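# Upright a sideways gift box and open its lid

## Task

A closed gift box is resting on one of its sides on the table. Turn it so it stands on its bottom, then swing its lid open until the lid is roughly upright or tipped back beyond upright. Concealed magnets keep the lid's flap closed, so it takes some force to free.

## Robot and tools

Robot: two arms, left_arm and right_arm, each ending in a two-finger gripper. Scene frame: origin at table-top height, midway between the arms' nominal bases; +x points out over the table, +z up, left_arm lies on the +y side (arm names do not match image sides). Actual bases: left_arm at (-0.031, +0.362, 0) m, quat_wxyz (+1.000, 0, 0, -0.015); right_arm at (+0.047, -0.296, 0) m, quat_wxyz (+1.000, 0, 0, +0.017). A camera stand is fixed behind the arms. Each gripper's fingers point along its own +z axis and close along its own y axis; end_effector_position is the spot between the pads, about 1 cm short of the tips.

Command row: always 14 numbers, each in [-1, 1], even if one arm stays still. Order: left_arm dx, dy, dz, rx, ry, rz, opening, then right_arm the same seven. dx to rz are offsets, not poses: they count from that arm's Hand target as it was when the action or move began, along that Hand target's own axes (not the scene axes). 1.0 equals 0.6 m or 180 degrees; rx, ry, rz form one rotation vector. Opening is absolute: +1 fully open (0.094 m), -1 shut. Six zeros re-request the current Hand target; an opening of 0 is a real command (half open), so resend the present opening to leave a gripper alone.

execute_actions(actions, cameras): actions is a list of actions; each action is a list of up to 15 rows, one per 1/30 s step; a short action keeps its last row for the remaining steps. Every row in an action is measured from the action's starting Hand target, and each new action starts from the updated one, so repeating an offset moves further. An empty actions list returns state and all camera images. cameras: list of names, ["all"], [] or null.

move(target, speed, blend, opening_speed, grip_force, blocking, cameras): target is one 14-number row or a list of up to 15 rows, all offsets from the same starting Hand targets. Paths are straight lines, capped at 10 s total, at least 0.5 s. speed: top path speed in m/s, 0.002 to 4.3, default 0.25 (turning up to twice that in rad/s); one value or one per target. blend: corner rounding in m for a list; 0 stops at each point. opening_speed: finger rate per second on the -1..+1 scale, at least 0.2; use it to close gently. grip_force: per-pad force limit in N, 10 to 50, one value or one per arm; it persists, starts at full force, and lower values close slowly. blocking=false returns after about 0.5 s while motion continues. The result adds a move: line giving the ending (done, off_target, moving, held, fault) and any limits (paced = pose clipped, held = steps withheld). Unnamed arms ended done. Moves do not avoid obstacles or the other arm.

wait(seconds 0 to 10) lets time pass while commands hold. stop() brakes a running move. zoom_image(camera, region [x0, y0, x1, y1] in pixels, at most 504 by 504) enlarges the newest image of cam_high, cam_low, cam_left_wrist or cam_right_wrist (all 672x504). finished_scene(scene: current scene number) ends the scene permanently; the box must stay upright and open without the robot.

Results: end_effector_position (m) and end_effector_quat_wxyz in the scene frame; Hand target (the pose next offsets start from, after clipping); Joint positions (last number per arm is the measured finger gap in m); grip_measured on the opening scale (empty reads up to about 2.5 mm wide; on a hard part it reads a bit narrower); Joint velocities (may be omitted if all within noise); joint torques (noisy, include arm weight, offsets per unit); Tool commands; MOTOR HOT or OVER-TEMPERATURE FAULT lines. Camera calibration (K, distortion, T_world_to_cam) is supplied and can be off by a few mm or degrees.

Behaviour: each step the commanded orientation is clipped to within 40 degrees of the measured one. Grippers often come to rest a few cm from the Hand target from friction and weight; a new action (even zeros) re-requests it, or send the shortfall as an offset. An arm blocked by something keeps pressing until commanded back past its gripper. Fingers go to where grip_measured would read the commanded number; squeeze jumps to the force limit about 0.06 below first touch. Release by commanding well above grip_measured. Joint limits (rad): waist -2.880..2.880, shoulder 0.000..3.142, elbow 0.000..3.019 (straight 2.964), wrist pitch -1.693..1.571, wrist yaw -1.571..1.571, wrist roll -2.094..2.094.

Avoid: the box leaving the table or being left off it; dropping it or releasing it while moving; fast impacts or heavy shoves; any contact or squeeze between the two arms, grippers or wrist cameras (the clearance check does not cover these); routing a gripper close past its own base (route around it); long stretched-out holds or pushing at unreachable poses, which heat motors (MOTOR HOT at 85 °C, the arm drops at 100 °C for 30 to 60 s or more). Faster moves overshoot and hit harder.

Each tool is called by a JSON object that holds its "method" and its "body".

## Session

{"method": "execute_actions", "body": {"actions": []}}

Scene clock: 0.00 s.
left_arm: end_effector_position=(+0.3466, -0.0218, +0.3364) grip_measured=+1.000 end_effector_quat_wxyz=(+0.123, +0.000, +0.987, -0.105) | right_arm: end_effector_position=(+0.2074, -0.2714, +0.1744) grip_measured=+1.000 end_effector_quat_wxyz=(+0.322, +0.321, +0.890, -0.040)
Joint positions: left_arm=[-0.773 1.553 1.713 -1.408 -0.032 -0.798 0.094] | right_arm=[0.811 0.418 0.518 -1.477 0.635 1.474 0.094]
Joint velocities: within noise
Joint torques (N m): no reading
Heat: left arm: hottest waist 24 °C; right arm: hottest waist 22 °C.
Hand target: left_arm +0.3486, -0.0279, +0.3644; +0.148, +0.006, +0.981, -0.127 | right_arm +0.2137, -0.2670, +0.1903; +0.331, +0.327, +0.885, -0.027
Tool commands: left_gripper/opening=+1.0 right_gripper/opening=+1.0

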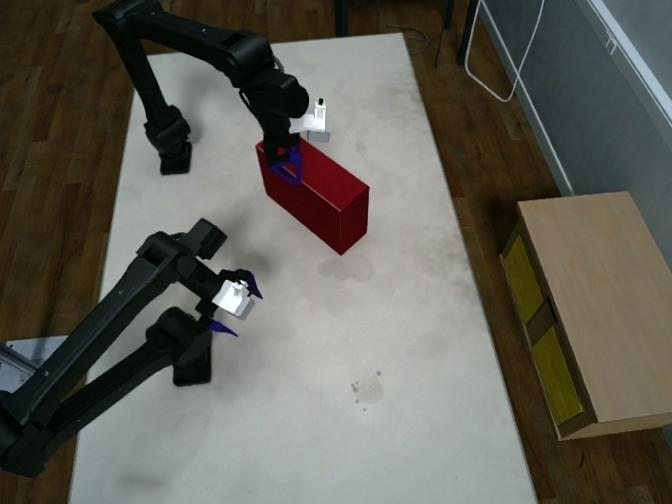

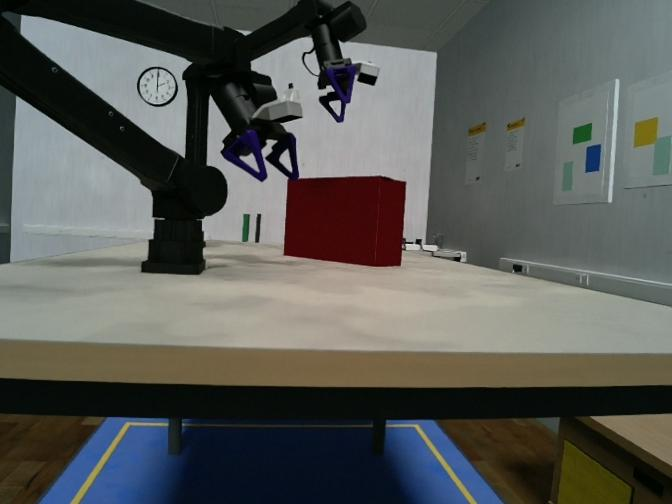

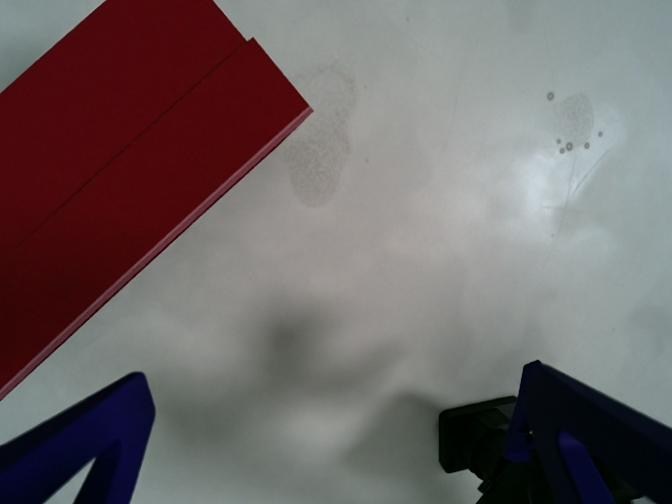

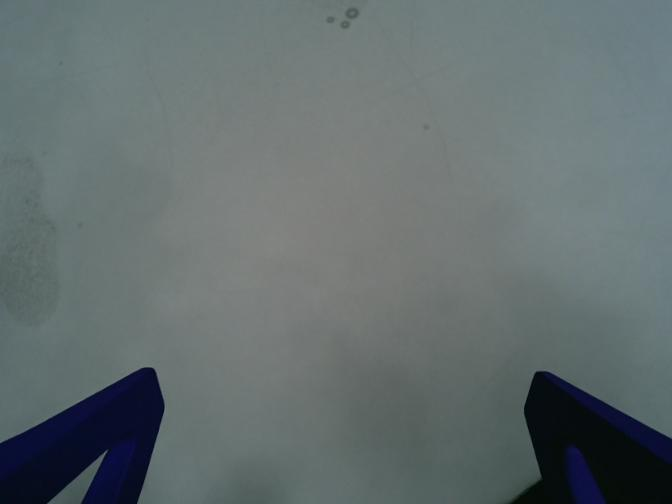

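{"method": "zoom_image", "body": {"camera": "cam_high", "region": [230, 120, 400, 270]}}

{"method": "zoom_image", "body": {"camera": "cam_low", "region": [270, 160, 420, 280]}}

{"method": "zoom_image", "body": {"camera": "cam_left_wrist", "region": [0, 0, 350, 400]}}

Scaled by 2.965 from the camera's 672x504 image, which has a finer 960x720 frame.

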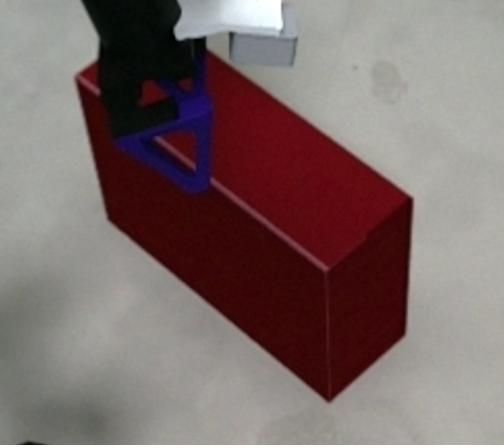

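Scaled by 3.360 from the camera's 672x504 image, which has a finer 960x720 frame.

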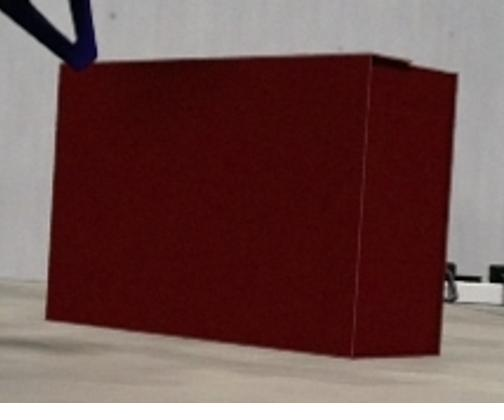

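Scaled by 1.260 from the camera's 672x504 image, which has a finer 960x720 frame.

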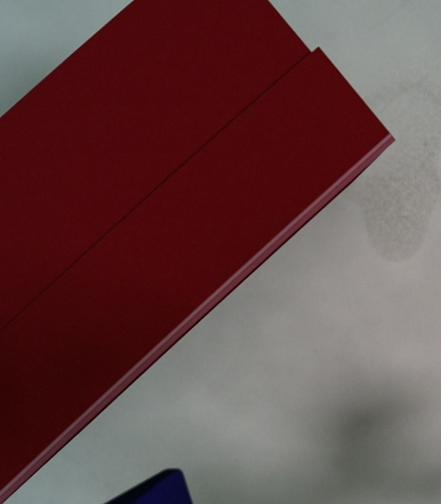

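{"method": "move", "body": {"target": [-0.05,0.287,0.09,-0.110,0.064,-0.2145,-0.2,0,0,0,0,0,0,1], "cameras": ["all"]}}

Scene clock: 10.87 s.
left_arm: end_effector_position=(+0.3989, +0.1297, +0.2757) grip_measured=-0.198 end_effector_quat_wxyz=(-0.004, -0.318, +0.948, +0.004) | right_arm: end_effector_position=(+0.2074, -0.2714, +0.1744) grip_measured=+1.000 end_effector_quat_wxyz=(+0.322, +0.321, +0.890, -0.040)
Joint positions: left_arm=[-0.464 1.625 1.674 -1.631 0 -1.143 0.038] | right_arm=[0.811 0.418 0.518 -1.477 0.635 1.474 0.094]
Joint torques (N m): left_arm=[0.38 -11.87 11.59 0.24 0.24 -0.2] | right_arm=[0.32 2.49 11.06 0.14 0.47 0.03]
Heat: left arm: hottest waist 24 °C; right arm: hottest elbow 25 °C.
Hand target: left_arm +0.4011, +0.1261, +0.2807; +0.000, -0.329, +0.944, +0.000 | right_arm +0.2137, -0.2670, +0.1903; +0.331, +0.327, +0.885, -0.027
Off the commanded pose: left_arm 0.007 m, 1 deg | right_arm 0.018 m, 2 deg.
move: off_target (right_arm)
camera_calibration:
cam_left_wrist: T_world_to_cam=[[0.618631, -0.785654, -0.00658131, -0.144505], [-0.720334, -0.570501, 0.394522, 0.293589], [-0.313712, -0.239322, -0.918863, 0.496697], [0, 0, 0, 1]] pos_world=[0.456697, 0.172833, 0.339618]

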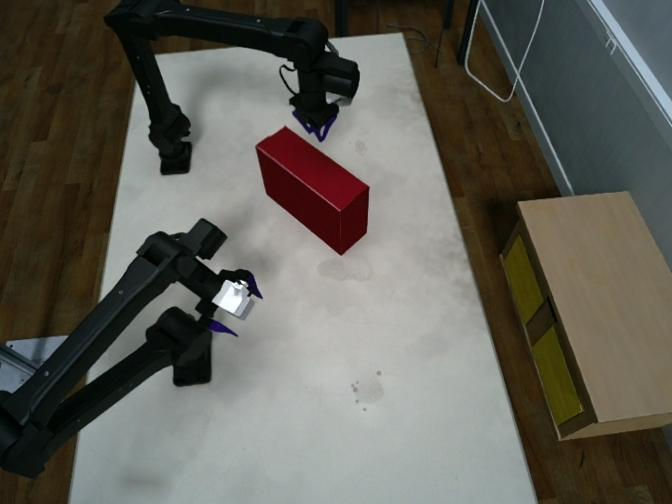

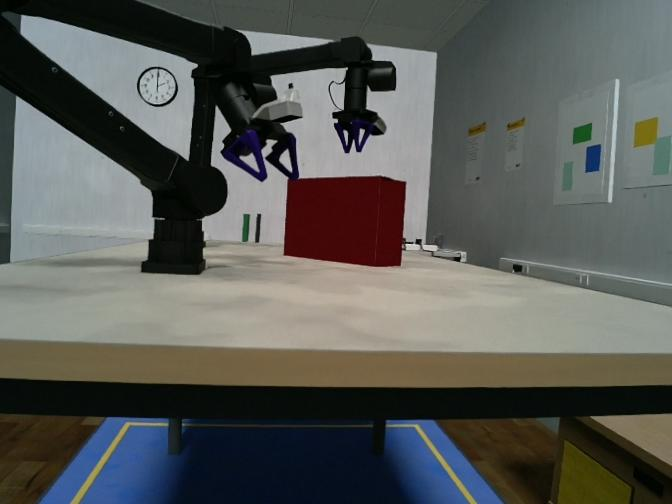

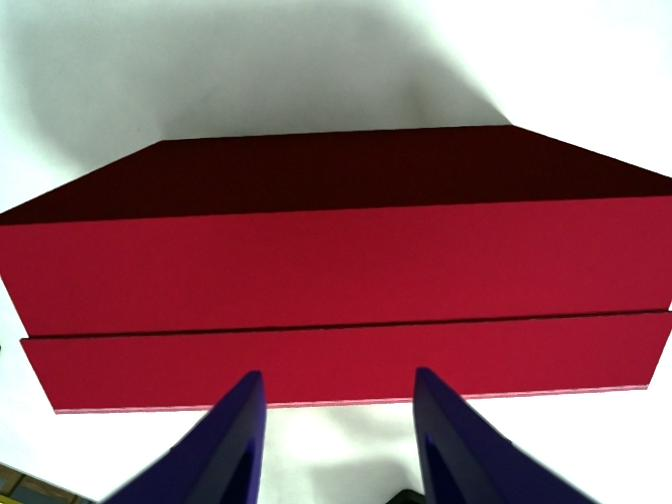

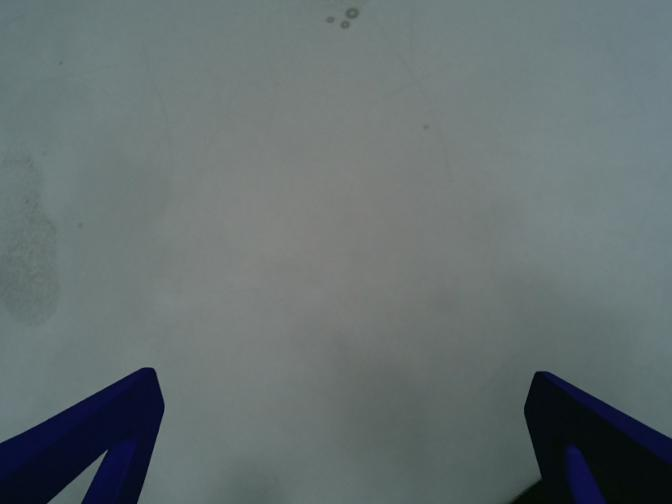

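{"method": "move", "body": {"target": [0,0,0.09,0,0,0,-0.2,0,0,0,0,0,0,1], "cameras": ["all"], "speed": 0.1}}

{"method": "zoom_image", "body": {"camera": "cam_low", "region": [270, 130, 420, 280]}}

Scene clock: 13.57 s.
left_arm: end_effector_position=(+0.3936, +0.1323, +0.2218) grip_measured=-0.198 end_effector_quat_wxyz=(-0.012, -0.319, +0.948, +0.011) | right_arm: end_effector_position=(+0.2074, -0.2714, +0.1744) grip_measured=+1.000 end_effector_quat_wxyz=(+0.322, +0.321, +0.890, -0.040)
Joint positions: left_arm=[-0.464 1.626 1.534 -1.511 0.002 -1.145 0.038] | right_arm=[0.811 0.418 0.518 -1.477 0.635 1.474 0.094]
Joint torques (N m): left_arm=[0.5 -11.99 11.36 1.18 0.23 -0.17] | right_arm=[1.03 2.26 11.03 0.14 0.46 0.03]
Heat: left arm: hottest waist 24 °C; right arm: hottest elbow 25 °C.
Hand target: left_arm +0.4011, +0.1261, +0.2267; +0.000, -0.329, +0.944, +0.000 | right_arm +0.2137, -0.2670, +0.1903; +0.331, +0.327, +0.885, -0.027
Off the commanded pose: left_arm 0.011 m, 2 deg | right_arm 0.018 m, 2 deg.
move: off_target (left_arm, right_arm)
camera_calibration:
cam_left_wrist: T_world_to_cam=[[0.619522, -0.784558, -0.02571, -0.135788], [-0.711617, -0.575147, 0.403495, 0.307629], [-0.331352, -0.231678, -0.914621, 0.45115], [0, 0, 0, 1]] pos_world=[0.452527, 0.17492, 0.285013]

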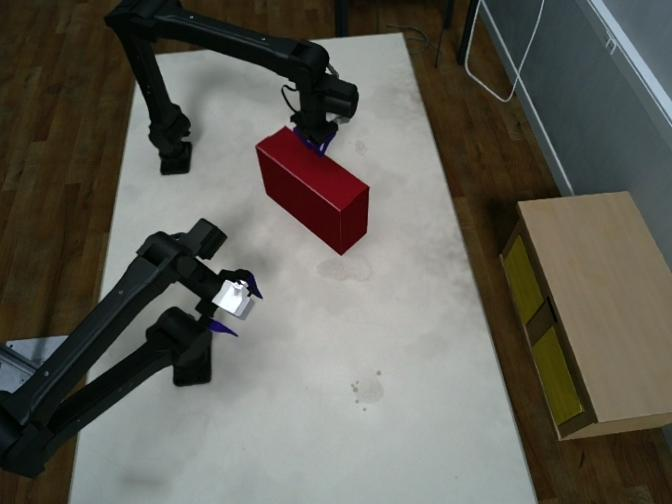

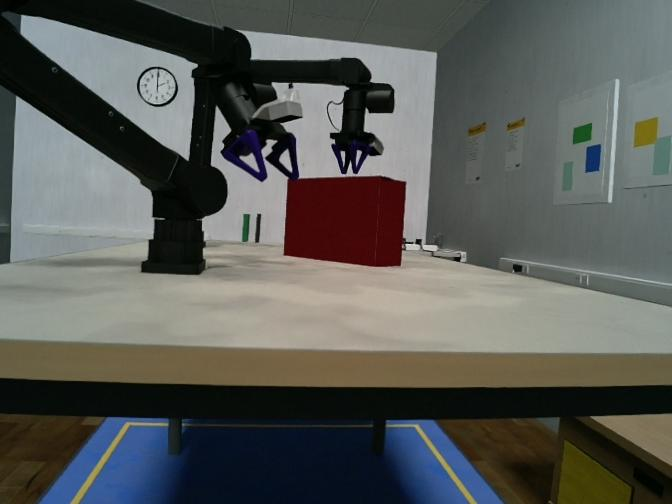

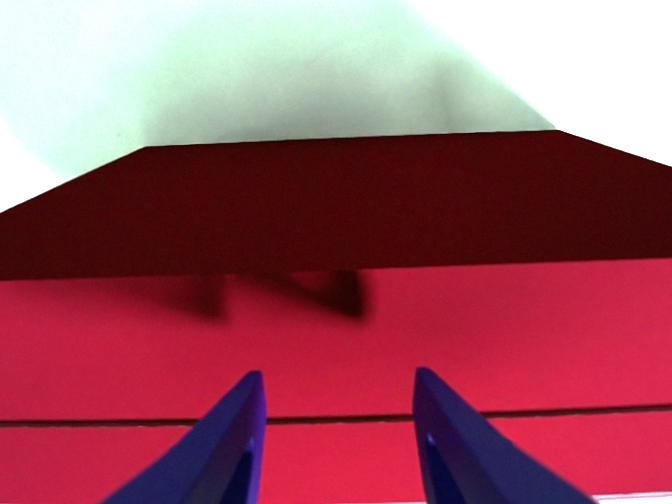

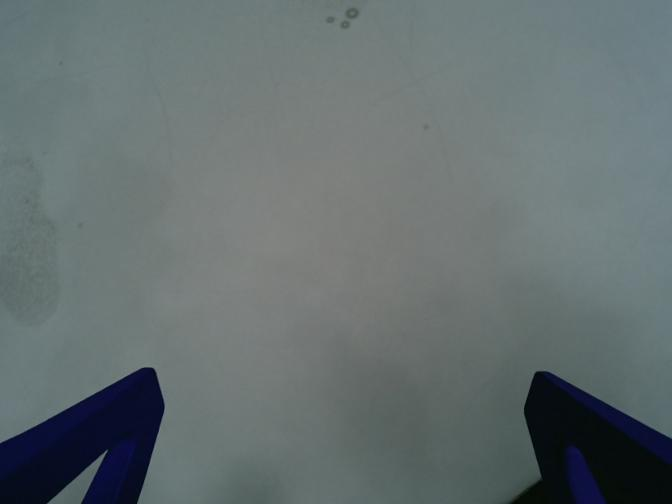

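Scaled by 3.360 from the camera's 672x504 image, which has a finer 960x720 frame.

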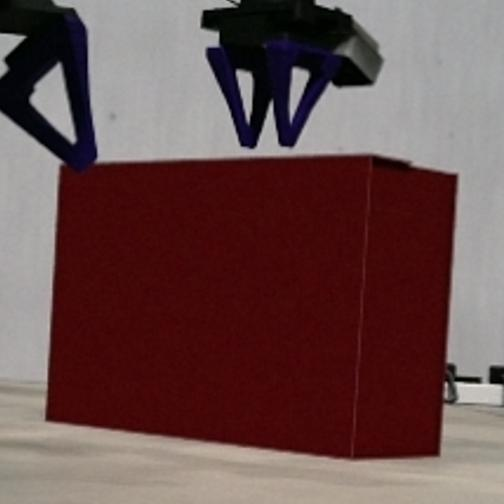

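{"method": "move", "body": {"target": [0,0,0.03,0,0,0,-0.2,0,0,0,0,0,0,1], "cameras": ["cam_low","cam_left_wrist"], "speed": 0.03}}

{"method": "zoom_image", "body": {"camera": "cam_low", "region": [270, 130, 420, 280]}}

Scene clock: 15.43 s.
left_arm: end_effector_position=(+0.3935, +0.1323, +0.2059) grip_measured=-0.198 end_effector_quat_wxyz=(-0.010, -0.319, +0.948, +0.010) | right_arm: end_effector_position=(+0.2074, -0.2714, +0.1744) grip_measured=+1.000 end_effector_quat_wxyz=(+0.322, +0.321, +0.890, -0.040)
Joint positions: left_arm=[-0.464 1.628 1.494 -1.465 0.002 -1.145 0.038] | right_arm=[0.811 0.418 0.518 -1.477 0.635 1.474 0.094]
Joint torques (N m): left_arm=[0.38 -11.63 11.23 1.16 0.24 -0.17] | right_arm=[0.79 2.26 11.08 0.03 0.44 0.02]
Heat: left arm: hottest waist 24 °C; right arm: hottest elbow 26 °C.
Hand target: left_arm +0.4011, +0.1261, +0.2087; +0.000, -0.329, +0.944, +0.000 | right_arm +0.2137, -0.2670, +0.1903; +0.331, +0.327, +0.885, -0.027
Off the commanded pose: left_arm 0.010 m, 2 deg | right_arm 0.018 m, 2 deg.
move: off_target (right_arm)
camera_calibration:
cam_left_wrist: T_world_to_cam=[[0.619633, -0.784598, -0.0214717, -0.137107], [-0.713219, -0.574262, 0.401923, 0.314838], [-0.327678, -0.233731, -0.915422, 0.435536], [0, 0, 0, 1]] pos_world=[0.452221, 0.175024, 0.269214]
Images, in order (width x height): cam_low 672x504, cam_left_wrist 672x504.

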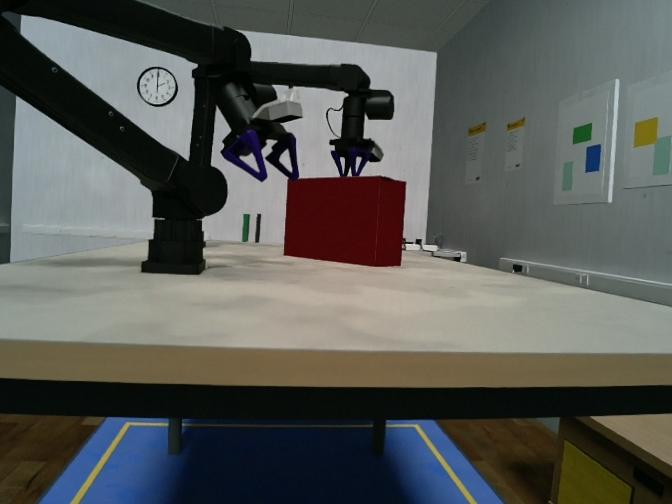

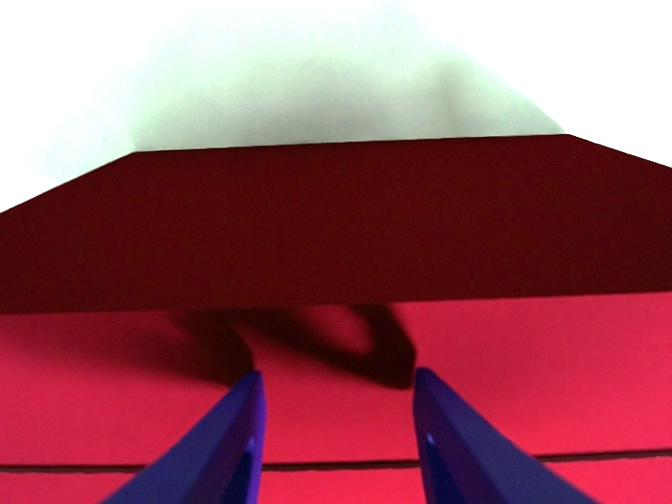

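Scaled by 3.360 from the camera's 672x504 image, which has a finer 960x720 frame.

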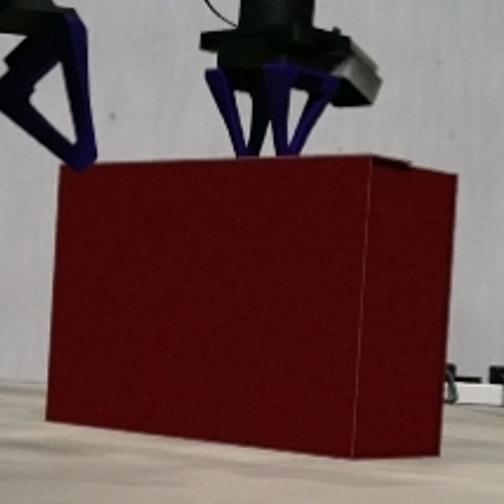

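{"method": "move", "body": {"target": [[0,0,0.007,0,0,0,-0.2,0,0,0,0,0,0,1],[0.05,0,0.007,0,0,0,-0.2,0,0,0,0,0,0,1]], "cameras": ["cam_high","cam_low","cam_left_wrist"], "speed": 0.03}}

{"method": "zoom_image", "body": {"camera": "cam_low", "region": [270, 130, 420, 280]}}

Scene clock: 18.57 s.
left_arm: end_effector_position=(+0.3826, +0.1185, +0.2015) grip_measured=-0.198 end_effector_quat_wxyz=(-0.004, -0.334, +0.943, +0.011) | right_arm: end_effector_position=(+0.2074, -0.2714, +0.1744) grip_measured=+1.000 end_effector_quat_wxyz=(+0.322, +0.321, +0.890, -0.040)
Joint positions: left_arm=[-0.504 1.619 1.471 -1.445 -0.009 -1.215 0.038] | right_arm=[0.811 0.418 0.518 -1.477 0.635 1.474 0.094]
Joint torques (N m): left_arm=[-0.73 -12.63 9.39 1.03 0.2 -0.17] | right_arm=[1.08 2.49 11.17 0.02 0.47 0.02]
Heat: left arm: hottest waist 24 °C; right arm: hottest elbow 26 °C.
Hand target: left_arm +0.3776, +0.1074, +0.2045; +0.000, -0.329, +0.944, +0.000 | right_arm +0.2137, -0.2670, +0.1903; +0.331, +0.327, +0.885, -0.027
Off the commanded pose: left_arm 0.013 m, 1 deg | right_arm 0.018 m, 2 deg.
move: off_target (left_arm, right_arm)
camera_calibration:
cam_left_wrist: T_world_to_cam=[[0.643434, -0.765239, -0.0200275, -0.152969], [-0.700043, -0.598799, 0.389075, 0.301423], [-0.309728, -0.236324, -0.920988, 0.419287], [0, 0, 0, 1]] pos_world=[0.439299, 0.162521, 0.265819]
Images, in order (width x height): cam_high 672x504, cam_low 672x504, cam_left_wrist 672x504.

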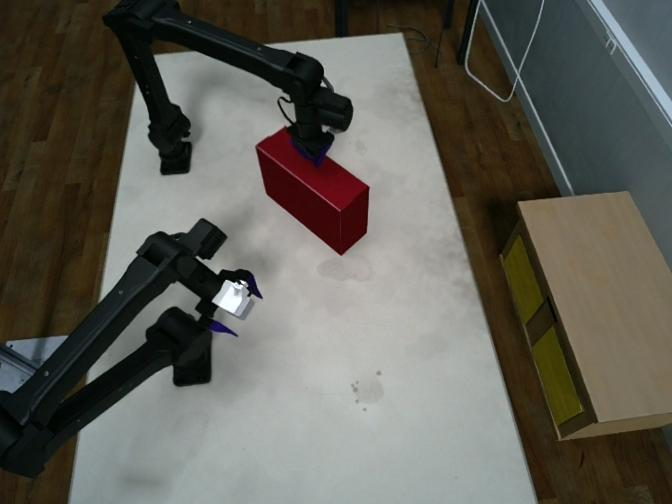

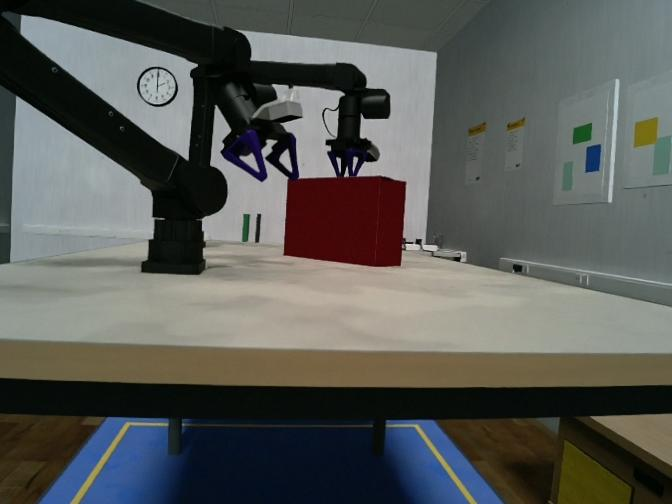

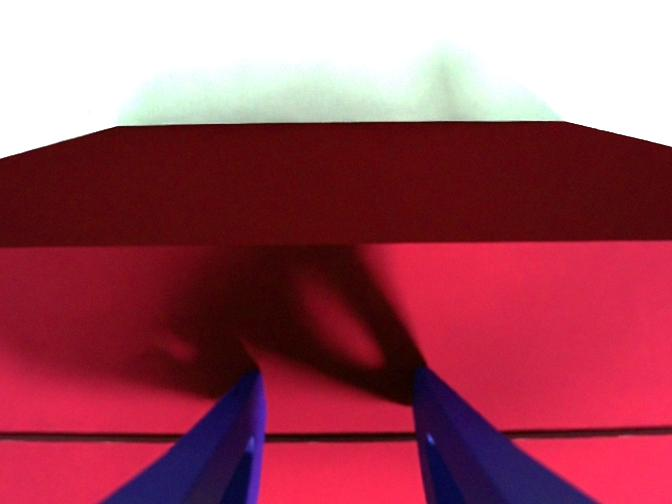

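Scaled by 3.360 from the camera's 672x504 image, which has a finer 960x720 frame.

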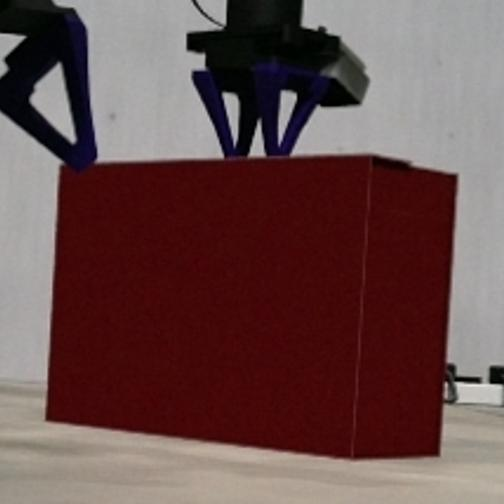

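{"method": "move", "body": {"target": [0.05,0,0,0,0,0,-0.2,0,0,0,0,0,0,1], "cameras": ["cam_high","cam_low","cam_left_wrist"], "speed": 0.03}}

{"method": "zoom_image", "body": {"camera": "cam_low", "region": [270, 130, 420, 280]}}

Scene clock: 20.70 s.
left_arm: end_effector_position=(+0.3620, +0.1016, +0.2049) grip_measured=-0.198 end_effector_quat_wxyz=(+0.000, -0.328, +0.945, +0.008) | right_arm: end_effector_position=(+0.2074, -0.2714, +0.1744) grip_measured=+1.000 end_effector_quat_wxyz=(+0.322, +0.321, +0.890, -0.040)
Joint positions: left_arm=[-0.558 1.59 1.445 -1.439 -0.01 -1.257 0.038] | right_arm=[0.811 0.418 0.518 -1.477 0.635 1.474 0.094]
Joint torques (N m): left_arm=[-1.26 -12.04 9.14 0.98 0.28 -0.22] | right_arm=[0.97 1.96 11.06 0.13 0.45 0.04]
Heat: left arm: hottest waist 24 °C; right arm: hottest elbow 26 °C.
Hand target: left_arm +0.3541, +0.0887, +0.2045; +0.000, -0.329, +0.944, +0.000 | right_arm +0.2137, -0.2670, +0.1903; +0.331, +0.327, +0.885, -0.027
Off the commanded pose: left_arm 0.015 m, 1 deg | right_arm 0.018 m, 2 deg.
move: off_target (left_arm, right_arm)
camera_calibration:
cam_left_wrist: T_world_to_cam=[[0.634087, -0.773174, -0.0116396, -0.150076], [-0.710956, -0.588849, 0.384445, 0.279359], [-0.304097, -0.235497, -0.923074, 0.410439], [0, 0, 0, 1]] pos_world=[0.418587, 0.145123, 0.269721]
Images, in order (width x height): cam_high 672x504, cam_low 672x504, cam_left_wrist 672x504.

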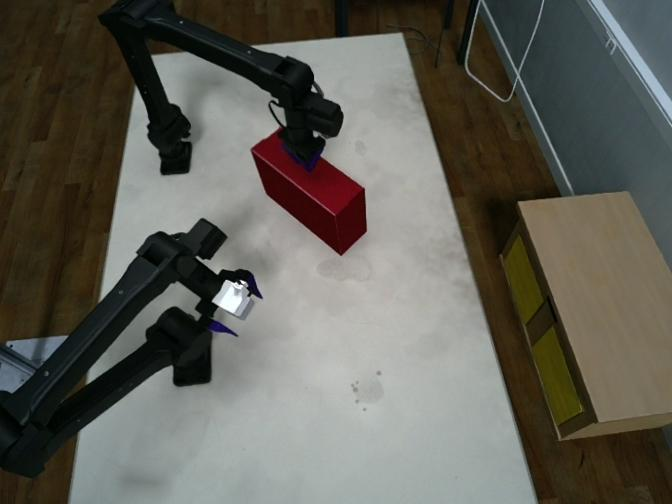

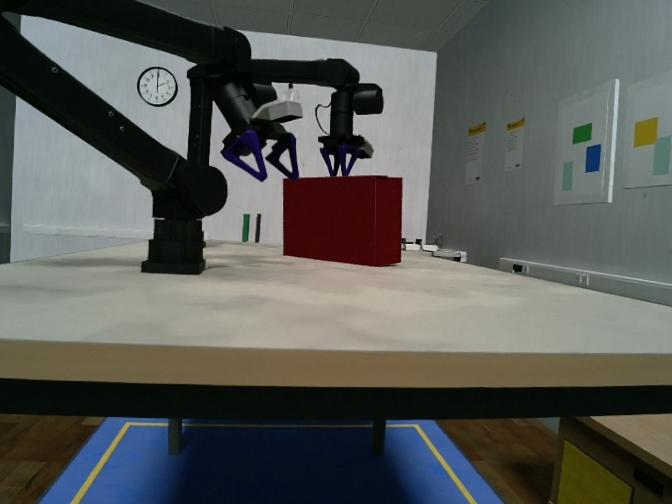

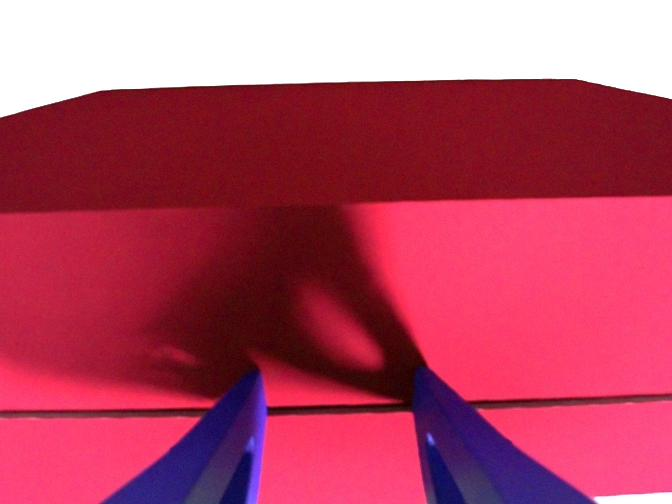

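Scaled by 3.360 from the camera's 672x504 image, which has a finer 960x720 frame.

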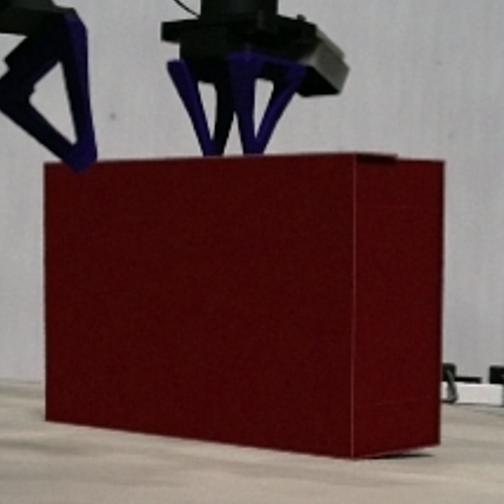

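{"method": "move", "body": {"target": [[-0.08,0,0,0,0,0,-0.2,0,0,0,0,0,0,1],[-0.08,0,-0.04,0,0,0,-0.2,0,0,0,0,0,0,1],[-0.08,0.12,-0.04,0,0,0,-0.2,0,0,0,0,0,0,1]], "cameras": ["cam_high","cam_left_wrist"], "speed": 0.05}}

{"method": "move", "body": {"target": [0,0,0,0,0,0,-0.2,-0.03,0.707,-0.059,0.0783,0.2008,0.0607,-1], "cameras": ["all"], "speed": 0.2}}

Scene clock: 27.50 s.
left_arm: end_effector_position=(+0.3385, +0.1712, +0.2109) grip_measured=-0.198 end_effector_quat_wxyz=(-0.023, -0.335, +0.942, +0.022) | right_arm: end_effector_position=(+0.2074, -0.2714, +0.1744) grip_measured=+1.000 end_effector_quat_wxyz=(+0.322, +0.321, +0.890, -0.040)
Joint positions: left_arm=[-0.445 1.478 1.332 -1.49 0.003 -1.159 0.038] | right_arm=[0.811 0.418 0.518 -1.477 0.635 1.474 0.094]
Joint torques (N m): left_arm=[1.03 -12.28 11.04 1.13 0.1 0.2] | right_arm=[0.79 2.26 11.12 0.13 0.47 0.02]
Heat: left arm: hottest waist 24 °C; right arm: hottest elbow 27 °C.
Hand target: left_arm +0.3469, +0.1750, +0.2285; +0.000, -0.329, +0.944, +0.000 | right_arm +0.2137, -0.2670, +0.1903; +0.331, +0.327, +0.885, -0.027
Off the commanded pose: left_arm 0.020 m, 4 deg | right_arm 0.018 m, 2 deg.
move: off_target (left_arm, right_arm)
camera_calibration:
cam_left_wrist: T_world_to_cam=[[0.644546, -0.762579, -0.0550731, -0.0774577], [-0.679775, -0.604547, 0.415246, 0.286951], [-0.349952, -0.230208, -0.908041, 0.436573], [0, 0, 0, 1]] pos_world=[0.397767, 0.21491, 0.273005]
Images, in order (width x height): cam_high 672x504, cam_left_wrist 672x504.

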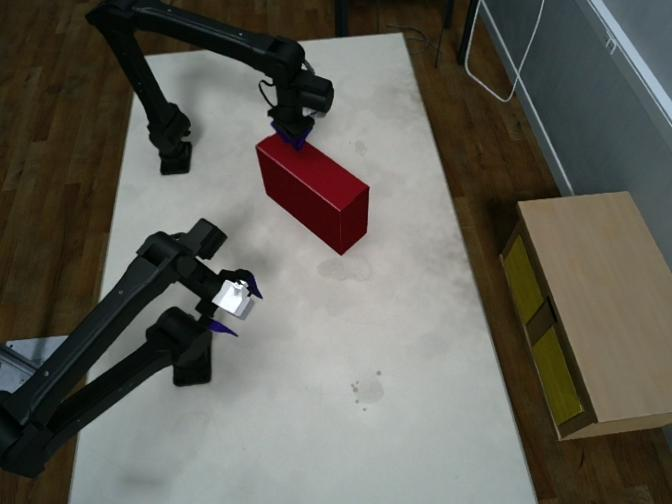

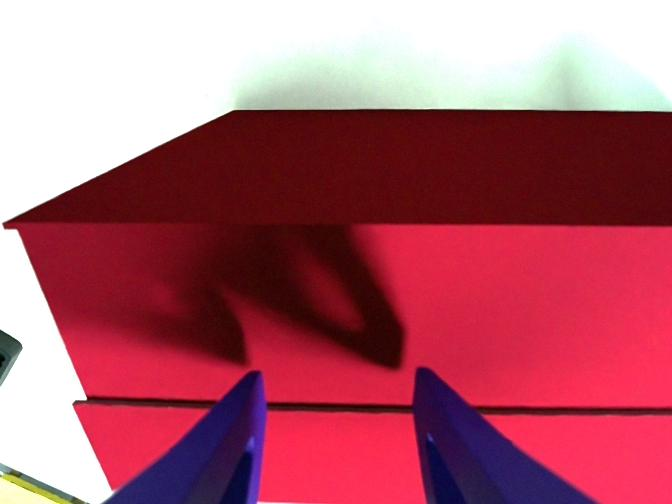

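Scene clock: 30.33 s.
left_arm: end_effector_position=(+0.3431, +0.1797, +0.2103) grip_measured=-0.198 end_effector_quat_wxyz=(-0.024, -0.341, +0.940, +0.020) | right_arm: end_effector_position=(+0.3997, +0.0064, +0.2613) grip_measured=-0.986 end_effector_quat_wxyz=(+0.046, +0.404, +0.913, -0.017)
Joint positions: left_arm=[-0.42 1.478 1.33 -1.487 0.006 -1.146 0.038] | right_arm=[0.713 1.547 1.541 -1.56 0.098 1.579 0.001]
Joint torques (N m): left_arm=[0.26 -12.28 11.08 0.99 -0.02 0.17] | right_arm=[0.09 -9.7 12.6 -0.73 0.02 0.16]
Heat: left arm: hottest shoulder 25 °C; right arm: hottest elbow 28 °C.
Hand target: left_arm +0.3469, +0.1750, +0.2285; +0.000, -0.329, +0.944, +0.000 | right_arm +0.4161, +0.0109, +0.2811; +0.057, +0.422, +0.905, +0.004 (not the last commanded pose)
Off the commanded pose: left_arm 0.019 m, 4 deg | right_arm 0.091 m, 7 deg.
move: held (right_arm; a check stopped the path), off_target (left_arm); limits=held
pose unreachable (left arm): on one or more control steps of this call, first in action 0 (counted from 0), this arm could not follow its commanded pose, so it was not sent that pose on those steps. It may still have moved: this result reports where it is.
cause: moving toward the commanded pose would bring a part of the arm too close to another arm (this arm's wrist (the part past joint 4) and the right arm's wrist (the part past joint 4), where that arm would come to rest).
pose unreachable (right arm): on one or more control steps of this call, first in action 0 (counted from 0), this arm could not follow its commanded pose, so it was not sent that pose on those steps. It may still have moved: this result reports where it is.
cause: moving toward the commanded pose would bring a part of the arm too close to another arm (this arm's wrist (the part past joint 4) and the left arm's wrist (the part past joint 4), where that arm would come to rest).
camera_calibration:
cam_left_wrist: T_world_to_cam=[[0.653963, -0.754734, -0.0520456, -0.07926], [-0.672148, -0.611221, 0.417883, 0.293534], [-0.347202, -0.238298, -0.907009, 0.439899], [0, 0, 0, 1]] pos_world=[0.401866, 0.224421, 0.272204]
cam_right_wrist: T_world_to_cam=[[-0.737413, -0.675312, -0.0132665, 0.303849], [-0.639076, 0.691219, 0.337339, 0.202492], [-0.218639, 0.257237, -0.94129, 0.422482], [0, 0, 0, 1]] pos_world=[0.445841, -0.0434519, 0.333401]

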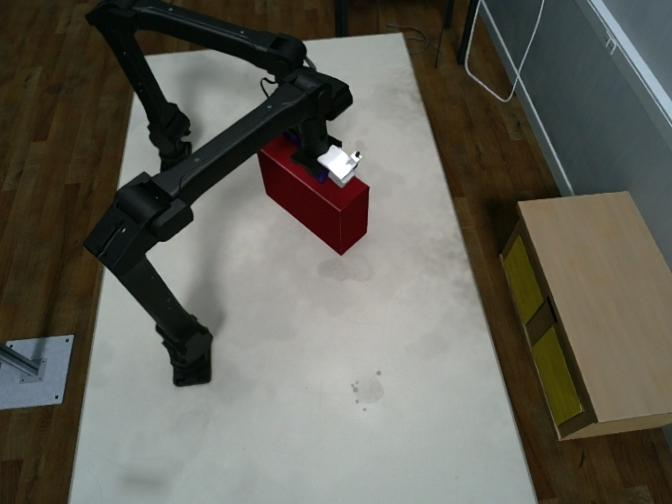

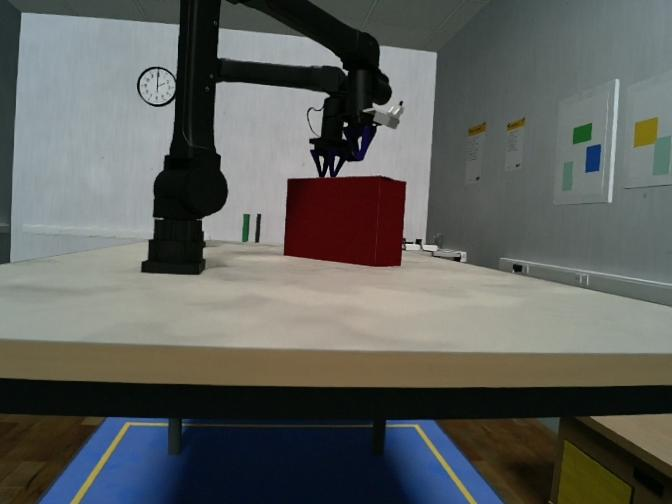

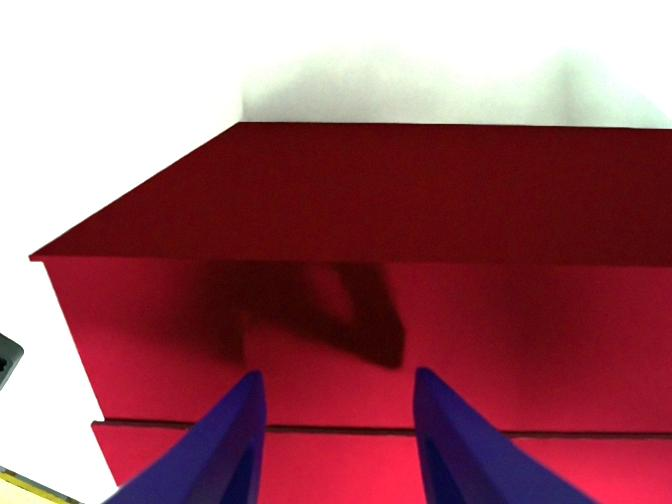

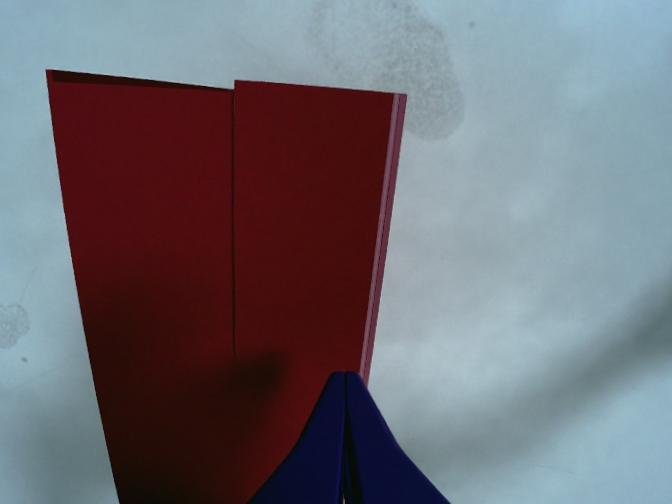

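{"method": "move", "body": {"target": [[0,0.05,-0.01,0,0,0,-0.2,0,0,0,0,0,0,-1],[0,0.05,-0.01,0,0,0,-0.2,-0.038,0.106,0.028,0.018,0.0315,0.011,-1]], "cameras": ["all"], "speed": 0.15}}

Scene clock: 33.73 s.
left_arm: end_effector_position=(+0.3232, +0.1926, +0.2189) grip_measured=-0.198 end_effector_quat_wxyz=(-0.018, -0.335, +0.942, +0.013) | right_arm: end_effector_position=(+0.4714, +0.0236, +0.2496) grip_measured=-0.986 end_effector_quat_wxyz=(-0.013, +0.445, +0.895, -0.022)
Joint positions: left_arm=[-0.412 1.401 1.273 -1.487 0.006 -1.126 0.038] | right_arm=[0.612 1.765 1.786 -1.643 -0.003 1.567 0.001]
Joint torques (N m): left_arm=[0.91 -11.05 11.23 0.39 -0.02 0.18] | right_arm=[0.67 -12.81 12.46 -0.88 -0.05 -0.06]
Heat: left arm: hottest shoulder 25 °C; right arm: hottest elbow 28 °C.
Hand target: left_arm +0.3283, +0.1985, +0.2345; +0.000, -0.329, +0.944, +0.000 | right_arm +0.4809, +0.0337, +0.2702; +0.000, +0.438, +0.899, +0.001
Off the commanded pose: left_arm 0.017 m, 3 deg | right_arm 0.025 m, 3 deg.
move: off_target (left_arm, right_arm)
camera_calibration:
cam_left_wrist: T_world_to_cam=[[0.645438, -0.763086, -0.0333084, -0.0557947], [-0.686839, -0.598919, 0.411762, 0.288197], [-0.334159, -0.242889, -0.910683, 0.441357], [0, 0, 0, 1]] pos_world=[0.381441, 0.237231, 0.281409]
cam_right_wrist: T_world_to_cam=[[-0.794359, -0.605966, 0.0424108, 0.379456], [-0.532736, 0.728504, 0.430667, 0.166074], [-0.291866, 0.319511, -0.901514, 0.445905], [0, 0, 0, 1]] pos_world=[0.520042, -0.0335202, 0.314374]

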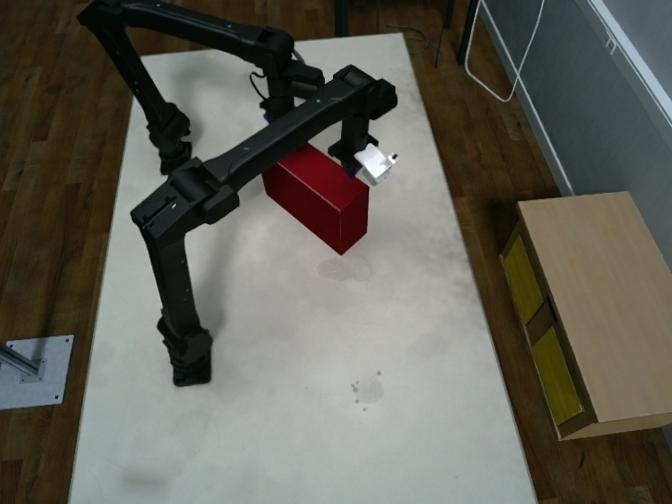

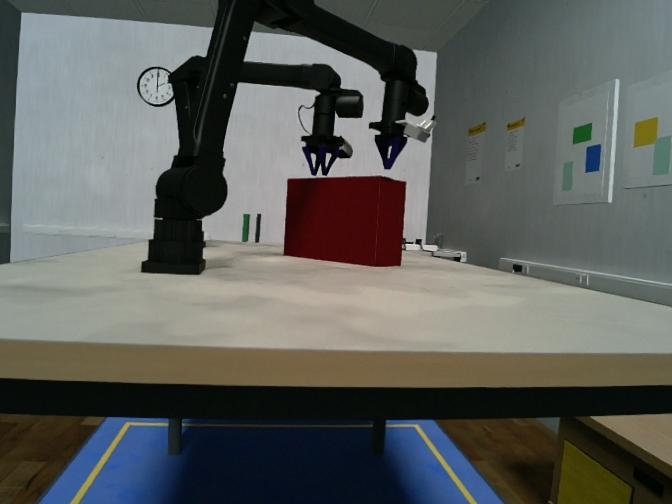

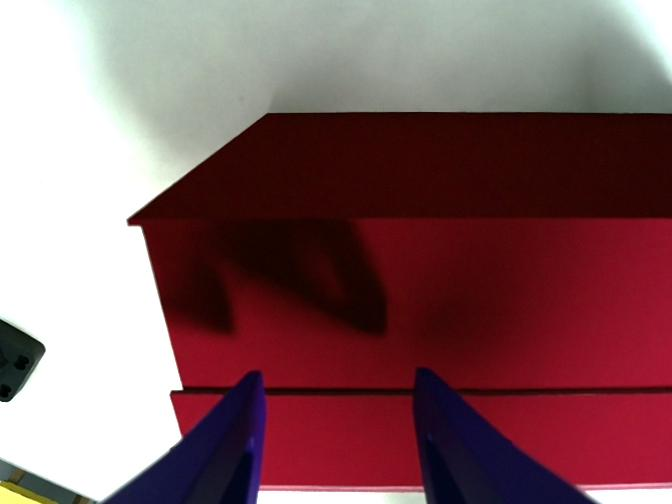

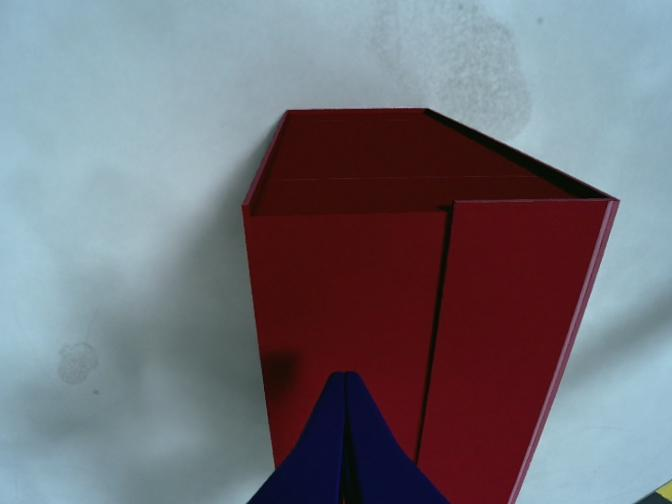

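{"method": "move", "body": {"target": [0,0,0.045,0,0,0,-0.2,0,0,0.075,0,0,0,-1], "cameras": ["cam_low","cam_left_wrist","cam_right_wrist"], "speed": 0.06}}

Scene clock: 36.30 s.
left_arm: end_effector_position=(+0.3200, +0.1941, +0.2021) grip_measured=-0.198 end_effector_quat_wxyz=(-0.017, -0.329, +0.944, +0.012) | right_arm: end_effector_position=(+0.4763, +0.0273, +0.2230) grip_measured=-0.986 end_effector_quat_wxyz=(-0.007, +0.444, +0.896, -0.010)
Joint positions: left_arm=[-0.412 1.396 1.224 -1.439 0.006 -1.113 0.038] | right_arm=[0.612 1.765 1.717 -1.548 -0.003 1.566 0.001]
Joint torques (N m): left_arm=[1.03 -9.99 9.94 1.42 -0.02 0.17] | right_arm=[1.03 -12.69 8.68 0.1 -0.04 -0.05]
Heat: left arm: hottest shoulder 25 °C; right arm: hottest elbow 28 °C.
Hand target: left_arm +0.3283, +0.1985, +0.2075; +0.000, -0.329, +0.944, +0.000 | right_arm +0.4810, +0.0338, +0.2252; +0.000, +0.438, +0.899, +0.001
Off the commanded pose: left_arm 0.011 m, 2 deg | right_arm 0.008 m, 2 deg.
move: off_target (left_arm)
camera_calibration:
cam_left_wrist: T_world_to_cam=[[0.634932, -0.771977, -0.0302089, -0.0487235], [-0.696083, -0.588599, 0.41112, 0.29491], [-0.335156, -0.240006, -0.91108, 0.425237], [0, 0, 0, 1]] pos_world=[0.378738, 0.23803, 0.26471]
cam_right_wrist: T_world_to_cam=[[-0.794073, -0.607601, 0.0164032, 0.392418], [-0.542754, 0.720956, 0.43086, 0.18233], [-0.273617, 0.333231, -0.90227, 0.413243], [0, 0, 0, 1]] pos_world=[0.523639, -0.0307236, 0.287861]
Images, in order (width x height): cam_low 672x504, cam_left_wrist 672x504, cam_right_wrist 672x504.

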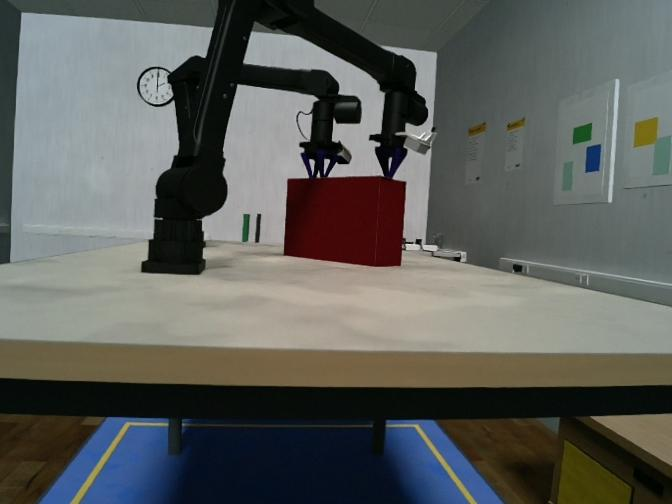

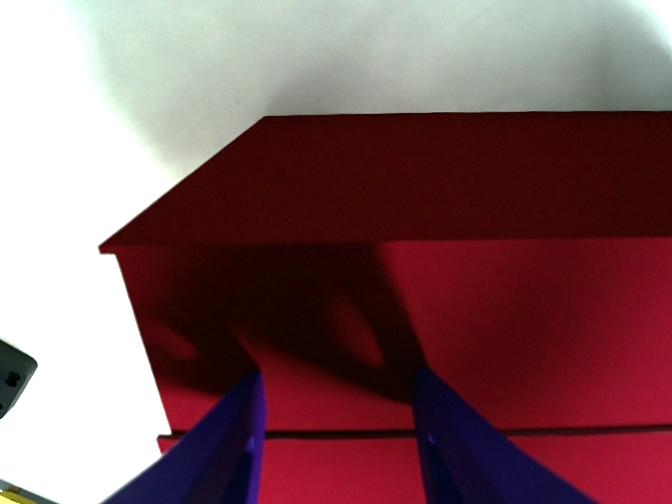

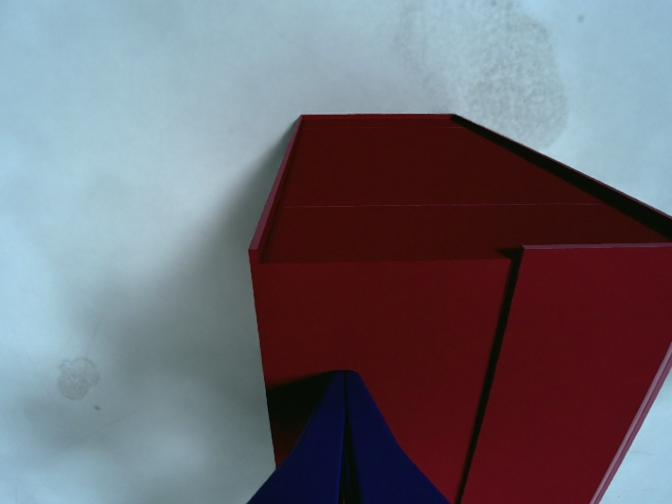

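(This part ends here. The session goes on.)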